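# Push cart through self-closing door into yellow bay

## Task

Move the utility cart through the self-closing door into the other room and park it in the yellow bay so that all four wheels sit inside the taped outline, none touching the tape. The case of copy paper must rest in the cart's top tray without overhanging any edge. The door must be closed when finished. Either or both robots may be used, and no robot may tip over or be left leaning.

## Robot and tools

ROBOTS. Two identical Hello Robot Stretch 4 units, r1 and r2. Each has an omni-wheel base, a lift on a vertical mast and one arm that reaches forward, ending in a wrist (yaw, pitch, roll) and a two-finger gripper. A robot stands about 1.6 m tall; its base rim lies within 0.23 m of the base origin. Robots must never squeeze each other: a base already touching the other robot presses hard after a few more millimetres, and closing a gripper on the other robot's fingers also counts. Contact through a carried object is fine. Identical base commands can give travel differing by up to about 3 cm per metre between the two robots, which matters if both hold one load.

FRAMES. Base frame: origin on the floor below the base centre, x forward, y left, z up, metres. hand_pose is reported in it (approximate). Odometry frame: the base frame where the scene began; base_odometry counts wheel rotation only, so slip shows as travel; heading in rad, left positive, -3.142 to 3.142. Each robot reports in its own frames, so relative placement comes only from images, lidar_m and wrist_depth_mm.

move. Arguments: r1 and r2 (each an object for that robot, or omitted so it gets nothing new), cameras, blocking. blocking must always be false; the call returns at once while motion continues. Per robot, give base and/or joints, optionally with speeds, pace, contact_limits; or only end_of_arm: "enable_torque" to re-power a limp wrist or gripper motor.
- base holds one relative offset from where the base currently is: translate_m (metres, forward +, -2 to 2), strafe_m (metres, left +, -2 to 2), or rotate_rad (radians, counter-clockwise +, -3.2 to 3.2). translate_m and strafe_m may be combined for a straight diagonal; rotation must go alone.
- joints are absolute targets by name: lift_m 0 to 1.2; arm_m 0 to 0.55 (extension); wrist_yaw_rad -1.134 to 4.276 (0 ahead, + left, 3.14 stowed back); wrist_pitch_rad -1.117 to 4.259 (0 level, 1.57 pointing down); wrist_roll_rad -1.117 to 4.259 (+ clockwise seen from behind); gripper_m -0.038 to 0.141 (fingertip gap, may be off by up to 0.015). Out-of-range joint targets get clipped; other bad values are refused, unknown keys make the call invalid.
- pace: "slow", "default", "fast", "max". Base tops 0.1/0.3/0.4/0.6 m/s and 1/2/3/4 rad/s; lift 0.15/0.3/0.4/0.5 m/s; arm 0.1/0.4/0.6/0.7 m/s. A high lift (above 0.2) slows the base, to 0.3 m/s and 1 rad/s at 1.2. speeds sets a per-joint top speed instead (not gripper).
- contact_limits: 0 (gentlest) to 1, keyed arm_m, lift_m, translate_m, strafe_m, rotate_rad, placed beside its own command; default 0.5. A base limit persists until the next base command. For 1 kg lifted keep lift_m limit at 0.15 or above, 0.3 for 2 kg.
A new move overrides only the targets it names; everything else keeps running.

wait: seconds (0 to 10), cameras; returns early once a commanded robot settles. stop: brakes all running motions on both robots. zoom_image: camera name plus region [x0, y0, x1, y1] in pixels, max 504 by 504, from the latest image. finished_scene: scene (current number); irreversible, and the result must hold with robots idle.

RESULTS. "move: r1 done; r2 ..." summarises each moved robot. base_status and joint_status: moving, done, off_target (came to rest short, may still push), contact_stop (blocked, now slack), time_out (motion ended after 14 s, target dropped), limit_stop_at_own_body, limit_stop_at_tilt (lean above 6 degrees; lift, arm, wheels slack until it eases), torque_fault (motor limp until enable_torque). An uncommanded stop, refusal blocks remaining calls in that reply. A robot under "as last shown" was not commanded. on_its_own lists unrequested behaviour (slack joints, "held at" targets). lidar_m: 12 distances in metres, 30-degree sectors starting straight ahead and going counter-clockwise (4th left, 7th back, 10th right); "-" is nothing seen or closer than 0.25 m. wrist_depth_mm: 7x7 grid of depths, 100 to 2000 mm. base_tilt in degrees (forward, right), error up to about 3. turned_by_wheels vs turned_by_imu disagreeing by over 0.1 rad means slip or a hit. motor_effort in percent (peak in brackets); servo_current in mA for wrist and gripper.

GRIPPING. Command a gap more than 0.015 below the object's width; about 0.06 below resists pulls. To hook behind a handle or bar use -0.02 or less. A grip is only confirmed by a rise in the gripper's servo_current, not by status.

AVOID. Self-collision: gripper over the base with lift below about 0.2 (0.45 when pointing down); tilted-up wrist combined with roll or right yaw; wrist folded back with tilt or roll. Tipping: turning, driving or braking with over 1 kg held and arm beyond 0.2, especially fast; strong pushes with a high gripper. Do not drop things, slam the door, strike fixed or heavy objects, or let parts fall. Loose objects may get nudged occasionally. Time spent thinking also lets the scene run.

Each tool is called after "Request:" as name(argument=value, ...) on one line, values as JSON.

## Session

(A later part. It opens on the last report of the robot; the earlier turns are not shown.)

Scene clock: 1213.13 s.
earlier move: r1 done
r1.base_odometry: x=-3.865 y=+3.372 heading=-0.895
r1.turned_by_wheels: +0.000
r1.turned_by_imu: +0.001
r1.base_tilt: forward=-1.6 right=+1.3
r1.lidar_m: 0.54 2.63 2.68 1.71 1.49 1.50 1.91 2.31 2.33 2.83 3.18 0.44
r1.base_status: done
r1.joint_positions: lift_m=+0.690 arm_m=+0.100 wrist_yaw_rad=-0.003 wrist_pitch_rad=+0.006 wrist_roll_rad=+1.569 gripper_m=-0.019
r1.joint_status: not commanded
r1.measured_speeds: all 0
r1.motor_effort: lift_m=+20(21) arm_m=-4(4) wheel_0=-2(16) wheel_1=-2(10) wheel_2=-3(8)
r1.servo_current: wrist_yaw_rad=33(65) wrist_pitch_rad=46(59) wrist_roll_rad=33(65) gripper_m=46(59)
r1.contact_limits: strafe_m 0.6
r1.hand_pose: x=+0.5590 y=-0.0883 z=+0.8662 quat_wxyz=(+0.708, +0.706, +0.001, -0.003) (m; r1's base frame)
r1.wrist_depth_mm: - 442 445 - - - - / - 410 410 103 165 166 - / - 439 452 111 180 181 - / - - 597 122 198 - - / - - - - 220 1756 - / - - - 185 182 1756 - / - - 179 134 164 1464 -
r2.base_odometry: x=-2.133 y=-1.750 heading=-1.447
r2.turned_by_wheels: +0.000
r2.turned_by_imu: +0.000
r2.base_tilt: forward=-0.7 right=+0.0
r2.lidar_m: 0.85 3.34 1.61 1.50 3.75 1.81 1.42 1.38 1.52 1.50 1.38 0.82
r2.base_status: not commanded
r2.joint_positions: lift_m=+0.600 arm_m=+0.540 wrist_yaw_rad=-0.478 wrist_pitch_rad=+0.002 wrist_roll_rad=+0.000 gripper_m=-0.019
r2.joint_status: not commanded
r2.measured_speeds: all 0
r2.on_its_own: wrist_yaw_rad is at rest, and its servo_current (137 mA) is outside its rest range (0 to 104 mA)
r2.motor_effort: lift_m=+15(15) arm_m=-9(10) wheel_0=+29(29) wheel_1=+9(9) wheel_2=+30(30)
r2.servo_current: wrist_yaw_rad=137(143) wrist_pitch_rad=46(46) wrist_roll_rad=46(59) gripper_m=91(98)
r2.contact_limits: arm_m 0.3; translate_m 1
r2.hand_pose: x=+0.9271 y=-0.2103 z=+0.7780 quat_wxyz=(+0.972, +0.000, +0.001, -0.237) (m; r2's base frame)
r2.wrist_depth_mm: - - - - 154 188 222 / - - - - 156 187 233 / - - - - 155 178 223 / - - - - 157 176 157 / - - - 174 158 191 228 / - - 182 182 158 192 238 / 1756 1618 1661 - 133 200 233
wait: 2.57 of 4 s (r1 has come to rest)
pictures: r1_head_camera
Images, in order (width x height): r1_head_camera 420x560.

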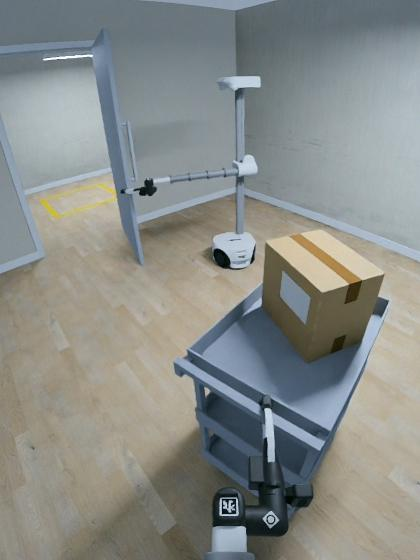

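Request:
move(r1={"base":{"rotate_rad":-0.55},"contact_limits":{"rotate_rad":0.7}}, blocking=false, cameras=[])

Request:
wait(seconds=3, cameras=[])

Request:
move(r1={"base":{"strafe_m":0.55,"translate_m":0.05},"contact_limits":{"strafe_m":0.6}}, blocking=false, cameras=[])

Request:
wait(seconds=4, cameras=["r1_head_camera"])

Scene clock: 1222.03 s.
move: r1 moving
r1.base_odometry: x=-3.865 y=+3.372 heading=-1.146
r1.turned_by_wheels: -0.251
r1.turned_by_imu: -0.250
r1.base_tilt: forward=-1.5 right=+1.3
r1.lidar_m: 0.51 0.57 3.47 1.97 1.55 1.50 1.66 2.37 2.32 2.52 3.22 0.51
r1.base_status: rotate_rad moving
r1.joint_positions: lift_m=+0.690 arm_m=+0.100 wrist_yaw_rad=+0.010 wrist_pitch_rad=+0.007 wrist_roll_rad=+1.569 gripper_m=-0.019
r1.joint_status: not commanded
r1.measured_speeds: translate_m=+0.006 strafe_m=-0.002 rotate_rad=-0.984 lift_m=+0.000 arm_m=+0.000 wrist_yaw_rad=+0.000 wrist_pitch_rad=+0.002 wrist_roll_rad=+0.000
r1.motor_effort: lift_m=+20(20) arm_m=-3(4) wheel_0=+14(20) wheel_1=+10(10) wheel_2=+14(14)
r1.servo_current: wrist_yaw_rad=59(59) wrist_pitch_rad=52(52) wrist_roll_rad=46(52) gripper_m=46(52)
r1.contact_limits: rotate_rad 0.7
r1.hand_pose: x=+0.5602 y=-0.0846 z=+0.8662 quat_wxyz=(+0.708, +0.706, +0.006, +0.001) (m; r1's base frame)
r1.wrist_depth_mm: - - - 129 - 195 197 / - - 554 - 194 198 - / - 496 477 - 204 - - / - 462 452 - 215 - - / - - 544 159 226 - - / - - 634 187 233 1756 - / - - 160 137 177 129 -
r2.base_odometry: x=-2.133 y=-1.750 heading=-1.447
r2.turned_by_wheels: +0.000
r2.turned_by_imu: +0.001
r2.base_tilt: forward=-0.7 right=+0.0
r2.lidar_m: 0.86 3.34 1.64 1.50 3.78 1.82 1.43 1.40 1.55 1.51 1.37 0.84
r2.base_status: not commanded
r2.joint_positions: lift_m=+0.600 arm_m=+0.540 wrist_yaw_rad=-0.478 wrist_pitch_rad=+0.002 wrist_roll_rad=+0.000 gripper_m=-0.019
r2.joint_status: not commanded
r2.measured_speeds: all 0
r2.motor_effort: lift_m=+15(15) arm_m=-10(10) wheel_0=+28(29) wheel_1=+9(9) wheel_2=+30(30)
r2.servo_current: wrist_yaw_rad=130(143) wrist_pitch_rad=39(46) wrist_roll_rad=46(59) gripper_m=91(98)
r2.contact_limits: arm_m 0.3; translate_m 1
r2.hand_pose: x=+0.9271 y=-0.2103 z=+0.7780 quat_wxyz=(+0.972, +0.000, +0.001, -0.237) (m; r2's base frame)
r2.wrist_depth_mm: - - - - 154 187 222 / - - - - 155 189 231 / - - - - 156 178 224 / - - - - 156 176 157 / - - - 174 157 191 228 / - - 183 182 158 192 238 / 1756 1537 1618 - 133 201 233
pictures: none
No camera images: "cameras" was empty.

Scene clock: 1223.23 s.
earlier move: r1 done
r1.base_odometry: x=-3.865 y=+3.372 heading=-1.446
r1.turned_by_wheels: -0.300
r1.turned_by_imu: -0.302
r1.base_tilt: forward=-1.6 right=+1.2
r1.lidar_m: 0.42 0.41 2.62 2.77 1.73 1.51 1.48 1.87 2.31 2.31 2.84 0.55
r1.base_status: done
r1.joint_positions: lift_m=+0.690 arm_m=+0.100 wrist_yaw_rad=-0.002 wrist_pitch_rad=+0.007 wrist_roll_rad=+1.569 gripper_m=-0.019
r1.joint_status: not commanded
r1.measured_speeds: all 0
r1.motor_effort: lift_m=+20(21) arm_m=+4(6) wheel_0=-2(20) wheel_1=-2(10) wheel_2=-1(19)
r1.servo_current: wrist_yaw_rad=52(91) wrist_pitch_rad=52(59) wrist_roll_rad=46(65) gripper_m=52(59)
r1.contact_limits: rotate_rad 0.7
r1.hand_pose: x=+0.5591 y=-0.0879 z=+0.8662 quat_wxyz=(+0.708, +0.706, +0.002, -0.003) (m; r1's base frame)
r1.wrist_depth_mm: - - - - - 1661 1205 / - - - - - 1708 1205 / - - - - 270 282 285 / - - - 256 254 1661 - / - - - 239 242 - - / - 508 452 183 230 - - / - 430 183 141 218 - -
r2.base_odometry: x=-2.133 y=-1.750 heading=-1.447
r2.turned_by_wheels: +0.000
r2.turned_by_imu: +0.000
r2.base_tilt: forward=-0.6 right=+0.0
r2.lidar_m: 0.86 3.34 1.74 1.62 3.75 1.81 1.42 1.41 1.52 1.50 1.43 0.83
r2.base_status: not commanded
r2.joint_positions: lift_m=+0.600 arm_m=+0.540 wrist_yaw_rad=-0.478 wrist_pitch_rad=+0.002 wrist_roll_rad=+0.000 gripper_m=-0.019
r2.joint_status: not commanded
r2.measured_speeds: all 0
r2.on_its_own: wrist_yaw_rad is at rest, and its servo_current (137 mA) is outside its rest range (0 to 104 mA)
r2.motor_effort: lift_m=+15(15) arm_m=-9(10) wheel_0=+29(29) wheel_1=+9(9) wheel_2=+30(30)
r2.servo_current: wrist_yaw_rad=137(143) wrist_pitch_rad=39(46) wrist_roll_rad=52(59) gripper_m=85(98)
r2.contact_limits: arm_m 0.3; translate_m 1
r2.hand_pose: x=+0.9271 y=-0.2103 z=+0.7780 quat_wxyz=(+0.972, +0.000, +0.001, -0.237) (m; r2's base frame)
r2.wrist_depth_mm: - - - - 154 187 223 / - - - - 155 188 232 / - - - - 156 178 223 / - - - - 157 175 157 / - - - 175 158 191 228 / - - 183 182 158 192 239 / 1708 1576 1661 - 134 200 234
wait: 1.20 of 3 s (r1 has come to rest)
pictures: none
No camera images: "cameras" was empty.

Scene clock: 1223.73 s.
move: r1 moving
r1.base_odometry: x=-3.831 y=+3.373 heading=-1.447
r1.turned_by_wheels: -0.002
r1.turned_by_imu: -0.002
r1.base_tilt: forward=-1.6 right=+1.3
r1.lidar_m: 0.42 0.43 2.59 2.78 1.72 1.49 1.49 1.85 2.35 2.36 2.83 0.54
r1.base_status: translate_m moving; strafe_m moving
r1.joint_positions: lift_m=+0.690 arm_m=+0.100 wrist_yaw_rad=-0.006 wrist_pitch_rad=+0.007 wrist_roll_rad=+1.569 gripper_m=-0.019
r1.joint_status: not commanded
r1.measured_speeds: translate_m=+0.012 strafe_m=+0.136 rotate_rad=-0.007 lift_m=+0.000 arm_m=+0.000 wrist_yaw_rad=-0.043 wrist_pitch_rad=+0.000 wrist_roll_rad=+0.000
r1.motor_effort: lift_m=+20(21) arm_m=+4(4) wheel_0=-16(16) wheel_1=+9(9) wheel_2=-8(8)
r1.servo_current: wrist_yaw_rad=52(59) wrist_pitch_rad=46(52) wrist_roll_rad=26(65) gripper_m=52(59)
r1.contact_limits: strafe_m 0.6
r1.hand_pose: x=+0.5588 y=-0.0890 z=+0.8662 quat_wxyz=(+0.708, +0.706, +0.000, -0.004) (m; r1's base frame)
r1.wrist_depth_mm: - - - - - 1661 1182 / - - - 221 - 1708 1205 / - - - - 277 289 290 / - - - 259 258 1708 1229 / - - - 243 240 1756 - / - 569 198 184 181 - - / - 427 182 142 216 - -
r2.base_odometry: x=-2.133 y=-1.750 heading=-1.447
r2.turned_by_wheels: +0.000
r2.turned_by_imu: +0.000
r2.base_tilt: forward=-0.7 right=+0.0
r2.lidar_m: 0.88 3.35 1.74 1.59 3.80 1.80 1.42 1.40 1.52 1.49 1.39 0.82
r2.base_status: not commanded
r2.joint_positions: lift_m=+0.600 arm_m=+0.540 wrist_yaw_rad=-0.478 wrist_pitch_rad=+0.002 wrist_roll_rad=+0.000 gripper_m=-0.019
r2.joint_status: not commanded
r2.measured_speeds: all 0
r2.motor_effort: lift_m=+15(15) arm_m=-9(10) wheel_0=+29(29) wheel_1=+9(9) wheel_2=+30(30)
r2.servo_current: wrist_yaw_rad=124(137) wrist_pitch_rad=46(46) wrist_roll_rad=46(52) gripper_m=85(98)
r2.contact_limits: arm_m 0.3; translate_m 1
r2.hand_pose: x=+0.9271 y=-0.2103 z=+0.7780 quat_wxyz=(+0.972, +0.000, +0.001, -0.237) (m; r2's base frame)
r2.wrist_depth_mm: - - - - 154 187 223 / - - - - 155 188 231 / - - - - 156 177 223 / - - - - 156 176 157 / - - - 174 158 190 227 / - - 183 182 158 191 238 / 1708 1576 1661 - 134 201 234
pictures: none
No camera images: "cameras" was empty.

Scene clock: 1226.47 s.
earlier move: r1 done
r1.base_odometry: x=-3.313 y=+3.391 heading=-1.446
r1.turned_by_wheels: +0.002
r1.turned_by_imu: +0.002
r1.base_tilt: forward=-1.6 right=+1.3
r1.lidar_m: 0.53 0.59 2.92 2.55 1.53 1.39 1.41 1.72 2.85 2.88 3.44 0.45
r1.base_status: done
r1.joint_positions: lift_m=+0.690 arm_m=+0.100 wrist_yaw_rad=-0.003 wrist_pitch_rad=+0.007 wrist_roll_rad=+1.569 gripper_m=-0.019
r1.joint_status: not commanded
r1.measured_speeds: all 0
r1.motor_effort: lift_m=+20(21) arm_m=-1(4) wheel_0=+0(18) wheel_1=+0(10) wheel_2=-1(10)
r1.servo_current: wrist_yaw_rad=39(78) wrist_pitch_rad=52(59) wrist_roll_rad=39(65) gripper_m=59(59)
r1.contact_limits: strafe_m 0.6
r1.hand_pose: x=+0.5590 y=-0.0882 z=+0.8662 quat_wxyz=(+0.708, +0.706, +0.001, -0.003) (m; r1's base frame)
r1.wrist_depth_mm: - - - 130 - 195 196 / - - 559 - 196 198 - / - 492 484 - 204 - - / - 459 449 151 216 - - / - - 539 159 225 - - / - - 615 185 233 1756 - / - - 179 143 180 128 -
r2.base_odometry: x=-2.133 y=-1.750 heading=-1.447
r2.turned_by_wheels: +0.000
r2.turned_by_imu: +0.000
r2.base_tilt: forward=-0.6 right=+0.0
r2.lidar_m: 0.89 3.34 1.41 1.35 3.78 1.78 1.40 1.39 1.53 1.50 1.41 0.81
r2.base_status: not commanded
r2.joint_positions: lift_m=+0.600 arm_m=+0.540 wrist_yaw_rad=-0.478 wrist_pitch_rad=+0.002 wrist_roll_rad=+0.000 gripper_m=-0.019
r2.joint_status: not commanded
r2.measured_speeds: all 0
r2.on_its_own: wrist_yaw_rad is at rest, and its servo_current (130 mA) is outside its rest range (0 to 104 mA)
r2.motor_effort: lift_m=+15(15) arm_m=-9(10) wheel_0=+29(30) wheel_1=+9(9) wheel_2=+30(30)
r2.servo_current: wrist_yaw_rad=130(143) wrist_pitch_rad=39(46) wrist_roll_rad=52(65) gripper_m=91(98)
r2.contact_limits: arm_m 0.3; translate_m 1
r2.hand_pose: x=+0.9271 y=-0.2103 z=+0.7780 quat_wxyz=(+0.972, +0.000, +0.001, -0.237) (m; r2's base frame)
r2.wrist_depth_mm: - - - - 154 187 223 / - - - - 155 188 232 / - - - - 155 178 223 / - - - - 157 176 157 / - - - 174 157 191 228 / - - 183 183 158 191 238 / 1808 1576 1661 - 133 201 233
wait: 2.73 of 4 s (r1 has come to rest)
pictures: r1_head_camera
Images, in order (width x height): r1_head_camera 420x560.

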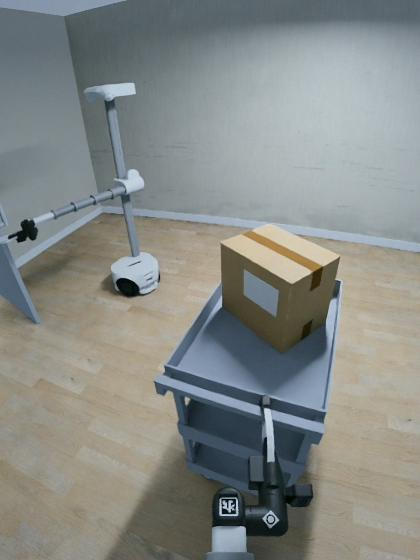

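Request:
move(blocking=false, cameras=["r1_head_camera"], r1={"base":{"rotate_rad":-0.55},"contact_limits":{"rotate_rad":0.7}})

Request:
wait(seconds=3, cameras=["r1_head_camera"])

Scene clock: 1247.00 s.
move: r1 moving
r1.base_odometry: x=-3.313 y=+3.390 heading=-1.696
r1.turned_by_wheels: -0.250
r1.turned_by_imu: -0.251
r1.base_tilt: forward=-1.5 right=+1.2
r1.lidar_m: 0.50 0.51 2.10 2.93 1.85 1.41 1.37 1.49 2.23 2.85 3.04 0.54
r1.base_status: rotate_rad moving
r1.joint_positions: lift_m=+0.690 arm_m=+0.100 wrist_yaw_rad=+0.010 wrist_pitch_rad=+0.007 wrist_roll_rad=+1.569 gripper_m=-0.019
r1.joint_status: not commanded
r1.measured_speeds: translate_m=-0.002 strafe_m=-0.002 rotate_rad=-0.968 lift_m=+0.000 arm_m=+0.000 wrist_yaw_rad=+0.012 wrist_pitch_rad=+0.001 wrist_roll_rad=+0.000
r1.motor_effort: lift_m=+20(21) arm_m=-4(4) wheel_0=+15(19) wheel_1=+6(9) wheel_2=+20(20)
r1.servo_current: wrist_yaw_rad=78(78) wrist_pitch_rad=46(52) wrist_roll_rad=52(65) gripper_m=52(52)
r1.contact_limits: rotate_rad 0.7
r1.hand_pose: x=+0.5602 y=-0.0845 z=+0.8662 quat_wxyz=(+0.708, +0.706, +0.006, +0.001) (m; r1's base frame)
r1.wrist_depth_mm: - - - - - 1756 1182 / - - - 170 225 232 235 / - - - 227 228 - - / - - 535 228 230 - - / - 473 462 232 234 - - / - - 496 186 236 - - / - - 168 142 240 - -
r2.base_odometry: x=-2.133 y=-1.750 heading=-1.447
r2.turned_by_wheels: +0.000
r2.turned_by_imu: +0.003
r2.base_tilt: forward=-0.7 right=+0.0
r2.lidar_m: 0.87 3.35 1.44 1.34 3.75 1.80 1.41 1.40 1.51 1.50 1.40 0.82
r2.base_status: not commanded
r2.joint_positions: lift_m=+0.600 arm_m=+0.540 wrist_yaw_rad=-0.478 wrist_pitch_rad=+0.002 wrist_roll_rad=+0.000 gripper_m=-0.019
r2.joint_status: not commanded
r2.measured_speeds: all 0
r2.motor_effort: lift_m=+15(15) arm_m=-9(9) wheel_0=+29(29) wheel_1=+8(9) wheel_2=+30(30)
r2.servo_current: wrist_yaw_rad=137(137) wrist_pitch_rad=39(46) wrist_roll_rad=59(59) gripper_m=91(98)
r2.contact_limits: arm_m 0.3; translate_m 1
r2.hand_pose: x=+0.9271 y=-0.2103 z=+0.7780 quat_wxyz=(+0.972, +0.000, +0.001, -0.237) (m; r2's base frame)
r2.wrist_depth_mm: - - - - 154 187 223 / - - - - 155 187 231 / - - - - 156 178 223 / - - - - 156 175 157 / - - - 174 158 191 228 / - - 183 182 158 192 237 / 1708 1576 1618 - 133 200 234
pictures: r1_head_camera
Images, in order (width x height): r1_head_camera 420x560.

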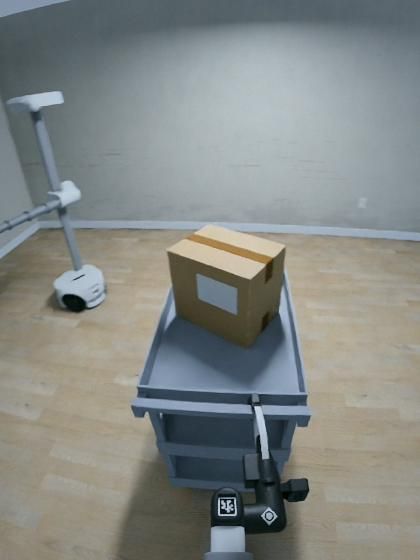

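Scene clock: 1248.60 s.
earlier move: r1 done
r1.base_odometry: x=-3.313 y=+3.391 heading=-1.996
r1.turned_by_wheels: -0.300
r1.turned_by_imu: -0.301
r1.base_tilt: forward=-1.6 right=+1.3
r1.lidar_m: 0.39 0.35 2.13 2.92 2.59 1.59 1.40 1.41 1.65 2.84 2.82 0.57
r1.base_status: done
r1.joint_positions: lift_m=+0.690 arm_m=+0.100 wrist_yaw_rad=+0.003 wrist_pitch_rad=+0.007 wrist_roll_rad=+1.569 gripper_m=-0.019
r1.joint_status: not commanded
r1.measured_speeds: all 0
r1.motor_effort: lift_m=+20(21) arm_m=-3(4) wheel_0=+2(19) wheel_1=+0(9) wheel_2=+2(20)
r1.servo_current: wrist_yaw_rad=33(130) wrist_pitch_rad=46(52) wrist_roll_rad=39(65) gripper_m=46(59)
r1.contact_limits: rotate_rad 0.7
r1.hand_pose: x=+0.5595 y=-0.0866 z=+0.8662 quat_wxyz=(+0.708, +0.706, +0.003, -0.001) (m; r1's base frame)
r1.wrist_depth_mm: - - - - - 1708 1205 / - - - - - 1756 1205 / - - - - 297 1537 1138 / - - - - 270 1499 1160 / - - - 249 250 1661 - / - - 615 187 230 - - / - 484 178 144 210 - -
r2.base_odometry: x=-2.133 y=-1.750 heading=-1.447
r2.turned_by_wheels: +0.000
r2.turned_by_imu: +0.000
r2.base_tilt: forward=-0.6 right=+0.0
r2.lidar_m: 0.89 3.33 1.52 1.51 3.77 1.78 1.43 1.38 1.53 1.51 1.40 0.82
r2.base_status: not commanded
r2.joint_positions: lift_m=+0.600 arm_m=+0.540 wrist_yaw_rad=-0.478 wrist_pitch_rad=+0.002 wrist_roll_rad=+0.000 gripper_m=-0.019
r2.joint_status: not commanded
r2.measured_speeds: all 0
r2.on_its_own: wrist_yaw_rad is at rest, and its servo_current (130 mA) is outside its rest range (0 to 104 mA)
r2.motor_effort: lift_m=+15(15) arm_m=-10(10) wheel_0=+29(29) wheel_1=+9(9) wheel_2=+30(30)
r2.servo_current: wrist_yaw_rad=130(143) wrist_pitch_rad=33(46) wrist_roll_rad=46(59) gripper_m=98(98)
r2.contact_limits: arm_m 0.3; translate_m 1
r2.hand_pose: x=+0.9271 y=-0.2103 z=+0.7780 quat_wxyz=(+0.972, +0.000, +0.001, -0.237) (m; r2's base frame)
r2.wrist_depth_mm: - - - - 154 187 221 / - - - - 155 189 231 / - - - - 156 177 223 / - - - - 156 176 158 / - - - 174 158 191 228 / - - 183 183 158 191 238 / 1756 1537 1661 - 134 200 233
wait: 1.60 of 3 s (r1 has come to rest)
pictures: r1_head_camera
Images, in order (width x height): r1_head_camera 420x560.

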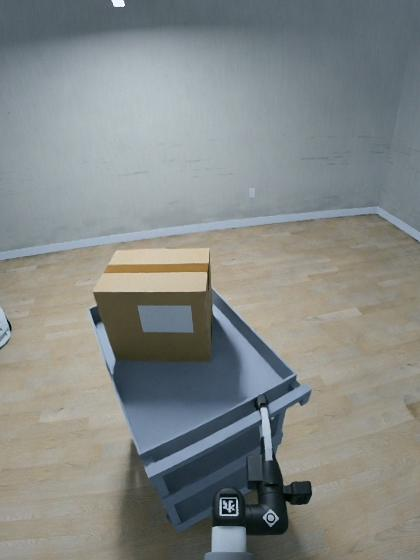

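Request:
move(blocking=false, cameras=[], r1={"base":{"strafe_m":0.55,"translate_m":0.05},"contact_limits":{"strafe_m":0.6}})

Request:
wait(seconds=4, cameras=["r1_head_camera"])

Request:
move(blocking=false, cameras=[], r1={"base":{"rotate_rad":-0.55},"contact_limits":{"rotate_rad":0.7}})

Request:
wait(seconds=3, cameras=["r1_head_camera"])

Scene clock: 1255.30 s.
move: r1 moving
r1.base_odometry: x=-3.283 y=+3.374 heading=-1.997
r1.turned_by_wheels: -0.001
r1.turned_by_imu: -0.002
r1.base_tilt: forward=-1.6 right=+1.3
r1.lidar_m: 0.40 0.38 2.09 2.90 2.62 1.62 1.41 1.42 1.70 2.86 2.87 0.57
r1.base_status: translate_m moving; strafe_m moving
r1.joint_positions: lift_m=+0.690 arm_m=+0.100 wrist_yaw_rad=-0.005 wrist_pitch_rad=+0.007 wrist_roll_rad=+1.569 gripper_m=-0.019
r1.joint_status: not commanded
r1.measured_speeds: translate_m=+0.014 strafe_m=+0.132 rotate_rad=-0.007 lift_m=+0.000 arm_m=+0.000 wrist_yaw_rad=-0.023 wrist_pitch_rad=+0.000 wrist_roll_rad=+0.000
r1.motor_effort: lift_m=+20(21) arm_m=-3(4) wheel_0=-17(17) wheel_1=+5(9) wheel_2=-7(7)
r1.servo_current: wrist_yaw_rad=46(65) wrist_pitch_rad=52(52) wrist_roll_rad=52(52) gripper_m=52(52)
r1.contact_limits: strafe_m 0.6
r1.hand_pose: x=+0.5589 y=-0.0888 z=+0.8662 quat_wxyz=(+0.708, +0.706, +0.001, -0.004) (m; r1's base frame)
r1.wrist_depth_mm: - - - - - 1756 1205 / - - - - - 1708 1255 / - - - - 300 1499 1138 / - - - - 277 1537 1182 / - - - 250 249 1756 - / - - 591 186 182 788 - / - 496 182 142 211 - -
r2.base_odometry: x=-2.133 y=-1.750 heading=-1.447
r2.turned_by_wheels: +0.000
r2.turned_by_imu: +0.001
r2.base_tilt: forward=-0.7 right=+0.0
r2.lidar_m: 0.87 3.34 1.51 1.51 3.78 1.80 1.43 1.39 1.52 1.51 1.41 0.83
r2.base_status: not commanded
r2.joint_positions: lift_m=+0.600 arm_m=+0.540 wrist_yaw_rad=-0.478 wrist_pitch_rad=+0.002 wrist_roll_rad=+0.000 gripper_m=-0.019
r2.joint_status: not commanded
r2.measured_speeds: all 0
r2.motor_effort: lift_m=+15(15) arm_m=-9(9) wheel_0=+29(29) wheel_1=+9(9) wheel_2=+30(30)
r2.servo_current: wrist_yaw_rad=130(137) wrist_pitch_rad=39(46) wrist_roll_rad=52(52) gripper_m=91(98)
r2.contact_limits: arm_m 0.3; translate_m 1
r2.hand_pose: x=+0.9271 y=-0.2103 z=+0.7780 quat_wxyz=(+0.972, +0.000, +0.001, -0.237) (m; r2's base frame)
r2.wrist_depth_mm: - - - - 155 187 223 / - - - - 155 188 230 / - - - - 156 177 224 / - - - - 156 176 158 / - - - 175 157 191 228 / - - 183 182 158 192 238 / 1756 1537 1661 - 134 200 233
pictures: none
No camera images: "cameras" was empty.

Scene clock: 1258.03 s.
earlier move: r1 done
r1.base_odometry: x=-2.833 y=+3.118 heading=-1.996
r1.turned_by_wheels: +0.001
r1.turned_by_imu: +0.002
r1.base_tilt: forward=-1.6 right=+1.3
r1.lidar_m: 0.47 0.50 1.60 2.40 2.42 1.76 1.57 1.56 1.90 3.36 3.34 0.49
r1.base_status: done
r1.joint_positions: lift_m=+0.690 arm_m=+0.100 wrist_yaw_rad=-0.003 wrist_pitch_rad=+0.007 wrist_roll_rad=+1.569 gripper_m=-0.019
r1.joint_status: not commanded
r1.measured_speeds: all 0
r1.motor_effort: lift_m=+20(21) arm_m=+4(4) wheel_0=-2(17) wheel_1=-1(10) wheel_2=-2(11)
r1.servo_current: wrist_yaw_rad=65(72) wrist_pitch_rad=46(59) wrist_roll_rad=52(65) gripper_m=46(65)
r1.contact_limits: strafe_m 0.6
r1.hand_pose: x=+0.5590 y=-0.0882 z=+0.8662 quat_wxyz=(+0.708, +0.706, +0.001, -0.003) (m; r1's base frame)
r1.wrist_depth_mm: - - - - - 1661 1182 / - - - - 236 244 246 / - - - 235 235 1430 - / - - 585 173 233 - - / - 480 462 234 235 - - / - 500 466 186 232 - - / - - 179 165 232 - -
r2.base_odometry: x=-2.133 y=-1.750 heading=-1.447
r2.turned_by_wheels: +0.000
r2.turned_by_imu: +0.000
r2.base_tilt: forward=-0.7 right=+0.0
r2.lidar_m: 0.87 3.34 1.21 1.14 3.78 1.80 1.42 1.38 1.50 1.50 1.41 0.81
r2.base_status: not commanded
r2.joint_positions: lift_m=+0.600 arm_m=+0.540 wrist_yaw_rad=-0.478 wrist_pitch_rad=+0.002 wrist_roll_rad=+0.000 gripper_m=-0.019
r2.joint_status: not commanded
r2.measured_speeds: all 0
r2.on_its_own: wrist_yaw_rad is at rest, and its servo_current (130 mA) is outside its rest range (0 to 104 mA)
r2.motor_effort: lift_m=+15(15) arm_m=-9(10) wheel_0=+29(29) wheel_1=+9(9) wheel_2=+30(30)
r2.servo_current: wrist_yaw_rad=130(143) wrist_pitch_rad=33(46) wrist_roll_rad=46(59) gripper_m=91(98)
r2.contact_limits: arm_m 0.3; translate_m 1
r2.hand_pose: x=+0.9271 y=-0.2103 z=+0.7780 quat_wxyz=(+0.972, +0.000, +0.001, -0.237) (m; r2's base frame)
r2.wrist_depth_mm: - - - - 154 187 222 / - - - - 154 189 231 / - - - - 156 178 224 / - - - - 157 176 157 / - - - 174 158 191 229 / - - 183 181 158 193 238 / 1756 1576 1708 - 134 200 233
wait: 2.73 of 4 s (r1 has come to rest)
pictures: r1_head_camera
Images, in order (width x height): r1_head_camera 420x560.

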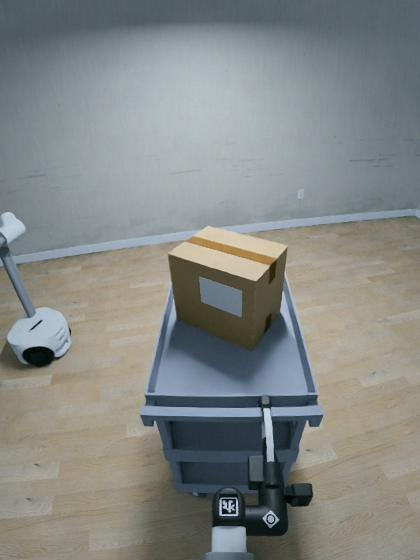

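Scene clock: 1258.53 s.
move: r1 moving
r1.base_odometry: x=-2.833 y=+3.118 heading=-2.245
r1.turned_by_wheels: -0.249
r1.turned_by_imu: -0.247
r1.base_tilt: forward=-1.5 right=+1.3
r1.lidar_m: 0.43 0.44 1.61 1.67 2.42 2.10 1.60 1.55 1.68 2.38 3.34 0.57
r1.base_status: rotate_rad moving
r1.joint_positions: lift_m=+0.690 arm_m=+0.100 wrist_yaw_rad=+0.016 wrist_pitch_rad=+0.007 wrist_roll_rad=+1.569 gripper_m=-0.019
r1.joint_status: not commanded
r1.measured_speeds: translate_m=+0.002 strafe_m=+0.001 rotate_rad=-0.975 lift_m=+0.000 arm_m=+0.000 wrist_yaw_rad=+0.001 wrist_pitch_rad=+0.000 wrist_roll_rad=+0.000
r1.motor_effort: lift_m=+20(21) arm_m=-3(4) wheel_0=+18(20) wheel_1=+11(11) wheel_2=+23(23)
r1.servo_current: wrist_yaw_rad=91(91) wrist_pitch_rad=46(52) wrist_roll_rad=33(59) gripper_m=52(59)
r1.contact_limits: rotate_rad 0.7
r1.hand_pose: x=+0.5606 y=-0.0829 z=+0.8662 quat_wxyz=(+0.708, +0.706, +0.008, +0.003) (m; r1's base frame)
r1.wrist_depth_mm: - - - - - 1618 1182 / - - - 208 - 1661 1205 / - - - - 264 276 276 / - - - 253 253 1756 - / - - 615 240 243 - - / - 492 469 181 236 - - / - 449 169 141 225 - -
r2.base_odometry: x=-2.133 y=-1.750 heading=-1.447
r2.turned_by_wheels: +0.000
r2.turned_by_imu: +0.000
r2.base_tilt: forward=-0.6 right=+0.0
r2.lidar_m: 0.84 3.35 1.24 1.20 3.78 1.81 1.40 1.40 1.55 1.51 1.39 0.83
r2.base_status: not commanded
r2.joint_positions: lift_m=+0.600 arm_m=+0.540 wrist_yaw_rad=-0.478 wrist_pitch_rad=+0.002 wrist_roll_rad=+0.000 gripper_m=-0.019
r2.joint_status: not commanded
r2.measured_speeds: all 0
r2.motor_effort: lift_m=+15(15) arm_m=-9(10) wheel_0=+29(29) wheel_1=+9(9) wheel_2=+30(30)
r2.servo_current: wrist_yaw_rad=124(143) wrist_pitch_rad=33(46) wrist_roll_rad=52(59) gripper_m=91(98)
r2.contact_limits: arm_m 0.3; translate_m 1
r2.hand_pose: x=+0.9271 y=-0.2103 z=+0.7780 quat_wxyz=(+0.972, +0.000, +0.001, -0.237) (m; r2's base frame)
r2.wrist_depth_mm: - - - - 154 187 223 / - - - - 155 188 230 / - - - - 156 178 223 / - - - - 156 176 158 / - - - 175 157 191 227 / - - 183 182 158 192 238 / 1756 1499 1661 - 133 200 233
pictures: none
No camera images: "cameras" was empty.

Scene clock: 1259.83 s.
earlier move: r1 done
r1.base_odometry: x=-2.833 y=+3.118 heading=-2.546
r1.turned_by_wheels: -0.301
r1.turned_by_imu: -0.335
r1.base_tilt: forward=-1.6 right=+1.2
r1.lidar_m: 0.35 0.26 1.79 1.63 2.30 2.42 1.80 1.59 1.59 1.83 3.15 0.61
r1.base_status: done
r1.joint_positions: lift_m=+0.690 arm_m=+0.100 wrist_yaw_rad=-0.003 wrist_pitch_rad=+0.008 wrist_roll_rad=+1.569 gripper_m=-0.019
r1.joint_status: not commanded
r1.measured_speeds: all 0
r1.motor_effort: lift_m=+20(21) arm_m=+4(4) wheel_0=+0(20) wheel_1=+1(11) wheel_2=+0(24)
r1.servo_current: wrist_yaw_rad=46(137) wrist_pitch_rad=59(59) wrist_roll_rad=52(65) gripper_m=46(59)
r1.contact_limits: rotate_rad 0.7
r1.hand_pose: x=+0.5590 y=-0.0882 z=+0.8658 quat_wxyz=(+0.708, +0.706, +0.002, -0.004) (m; r1's base frame)
r1.wrist_depth_mm: - - - - - 1661 1182 / - - - - - 1708 1229 / - - - - - 1708 1205 / - - - - 322 1576 1138 / - - - 262 271 1618 1160 / - - - 170 183 1576 1281 / - - 180 - 193 - -
r2.base_odometry: x=-2.133 y=-1.750 heading=-1.447
r2.turned_by_wheels: +0.000
r2.turned_by_imu: +0.000
r2.base_tilt: forward=-0.6 right=+0.0
r2.lidar_m: 0.88 3.34 1.35 1.40 3.80 1.81 1.42 1.39 1.51 1.49 1.38 0.83
r2.base_status: not commanded
r2.joint_positions: lift_m=+0.600 arm_m=+0.540 wrist_yaw_rad=-0.478 wrist_pitch_rad=+0.002 wrist_roll_rad=+0.000 gripper_m=-0.019
r2.joint_status: not commanded
r2.measured_speeds: all 0
r2.on_its_own: wrist_yaw_rad is at rest, and its servo_current (137 mA) is outside its rest range (0 to 104 mA)
r2.motor_effort: lift_m=+15(15) arm_m=-9(10) wheel_0=+28(29) wheel_1=+9(9) wheel_2=+30(30)
r2.servo_current: wrist_yaw_rad=137(143) wrist_pitch_rad=39(46) wrist_roll_rad=39(65) gripper_m=91(104)
r2.contact_limits: arm_m 0.3; translate_m 1
r2.hand_pose: x=+0.9271 y=-0.2103 z=+0.7780 quat_wxyz=(+0.972, +0.000, +0.001, -0.237) (m; r2's base frame)
r2.wrist_depth_mm: - - - - 154 187 224 / - - - - 155 187 232 / - - - - 156 178 224 / - - - - 157 176 158 / - - - 174 157 191 227 / - - 183 182 158 192 239 / 1708 1537 1661 - 133 200 235
wait: 1.30 of 3 s (r1 has come to rest)
pictures: r1_head_camera
Images, in order (width x height): r1_head_camera 420x560.

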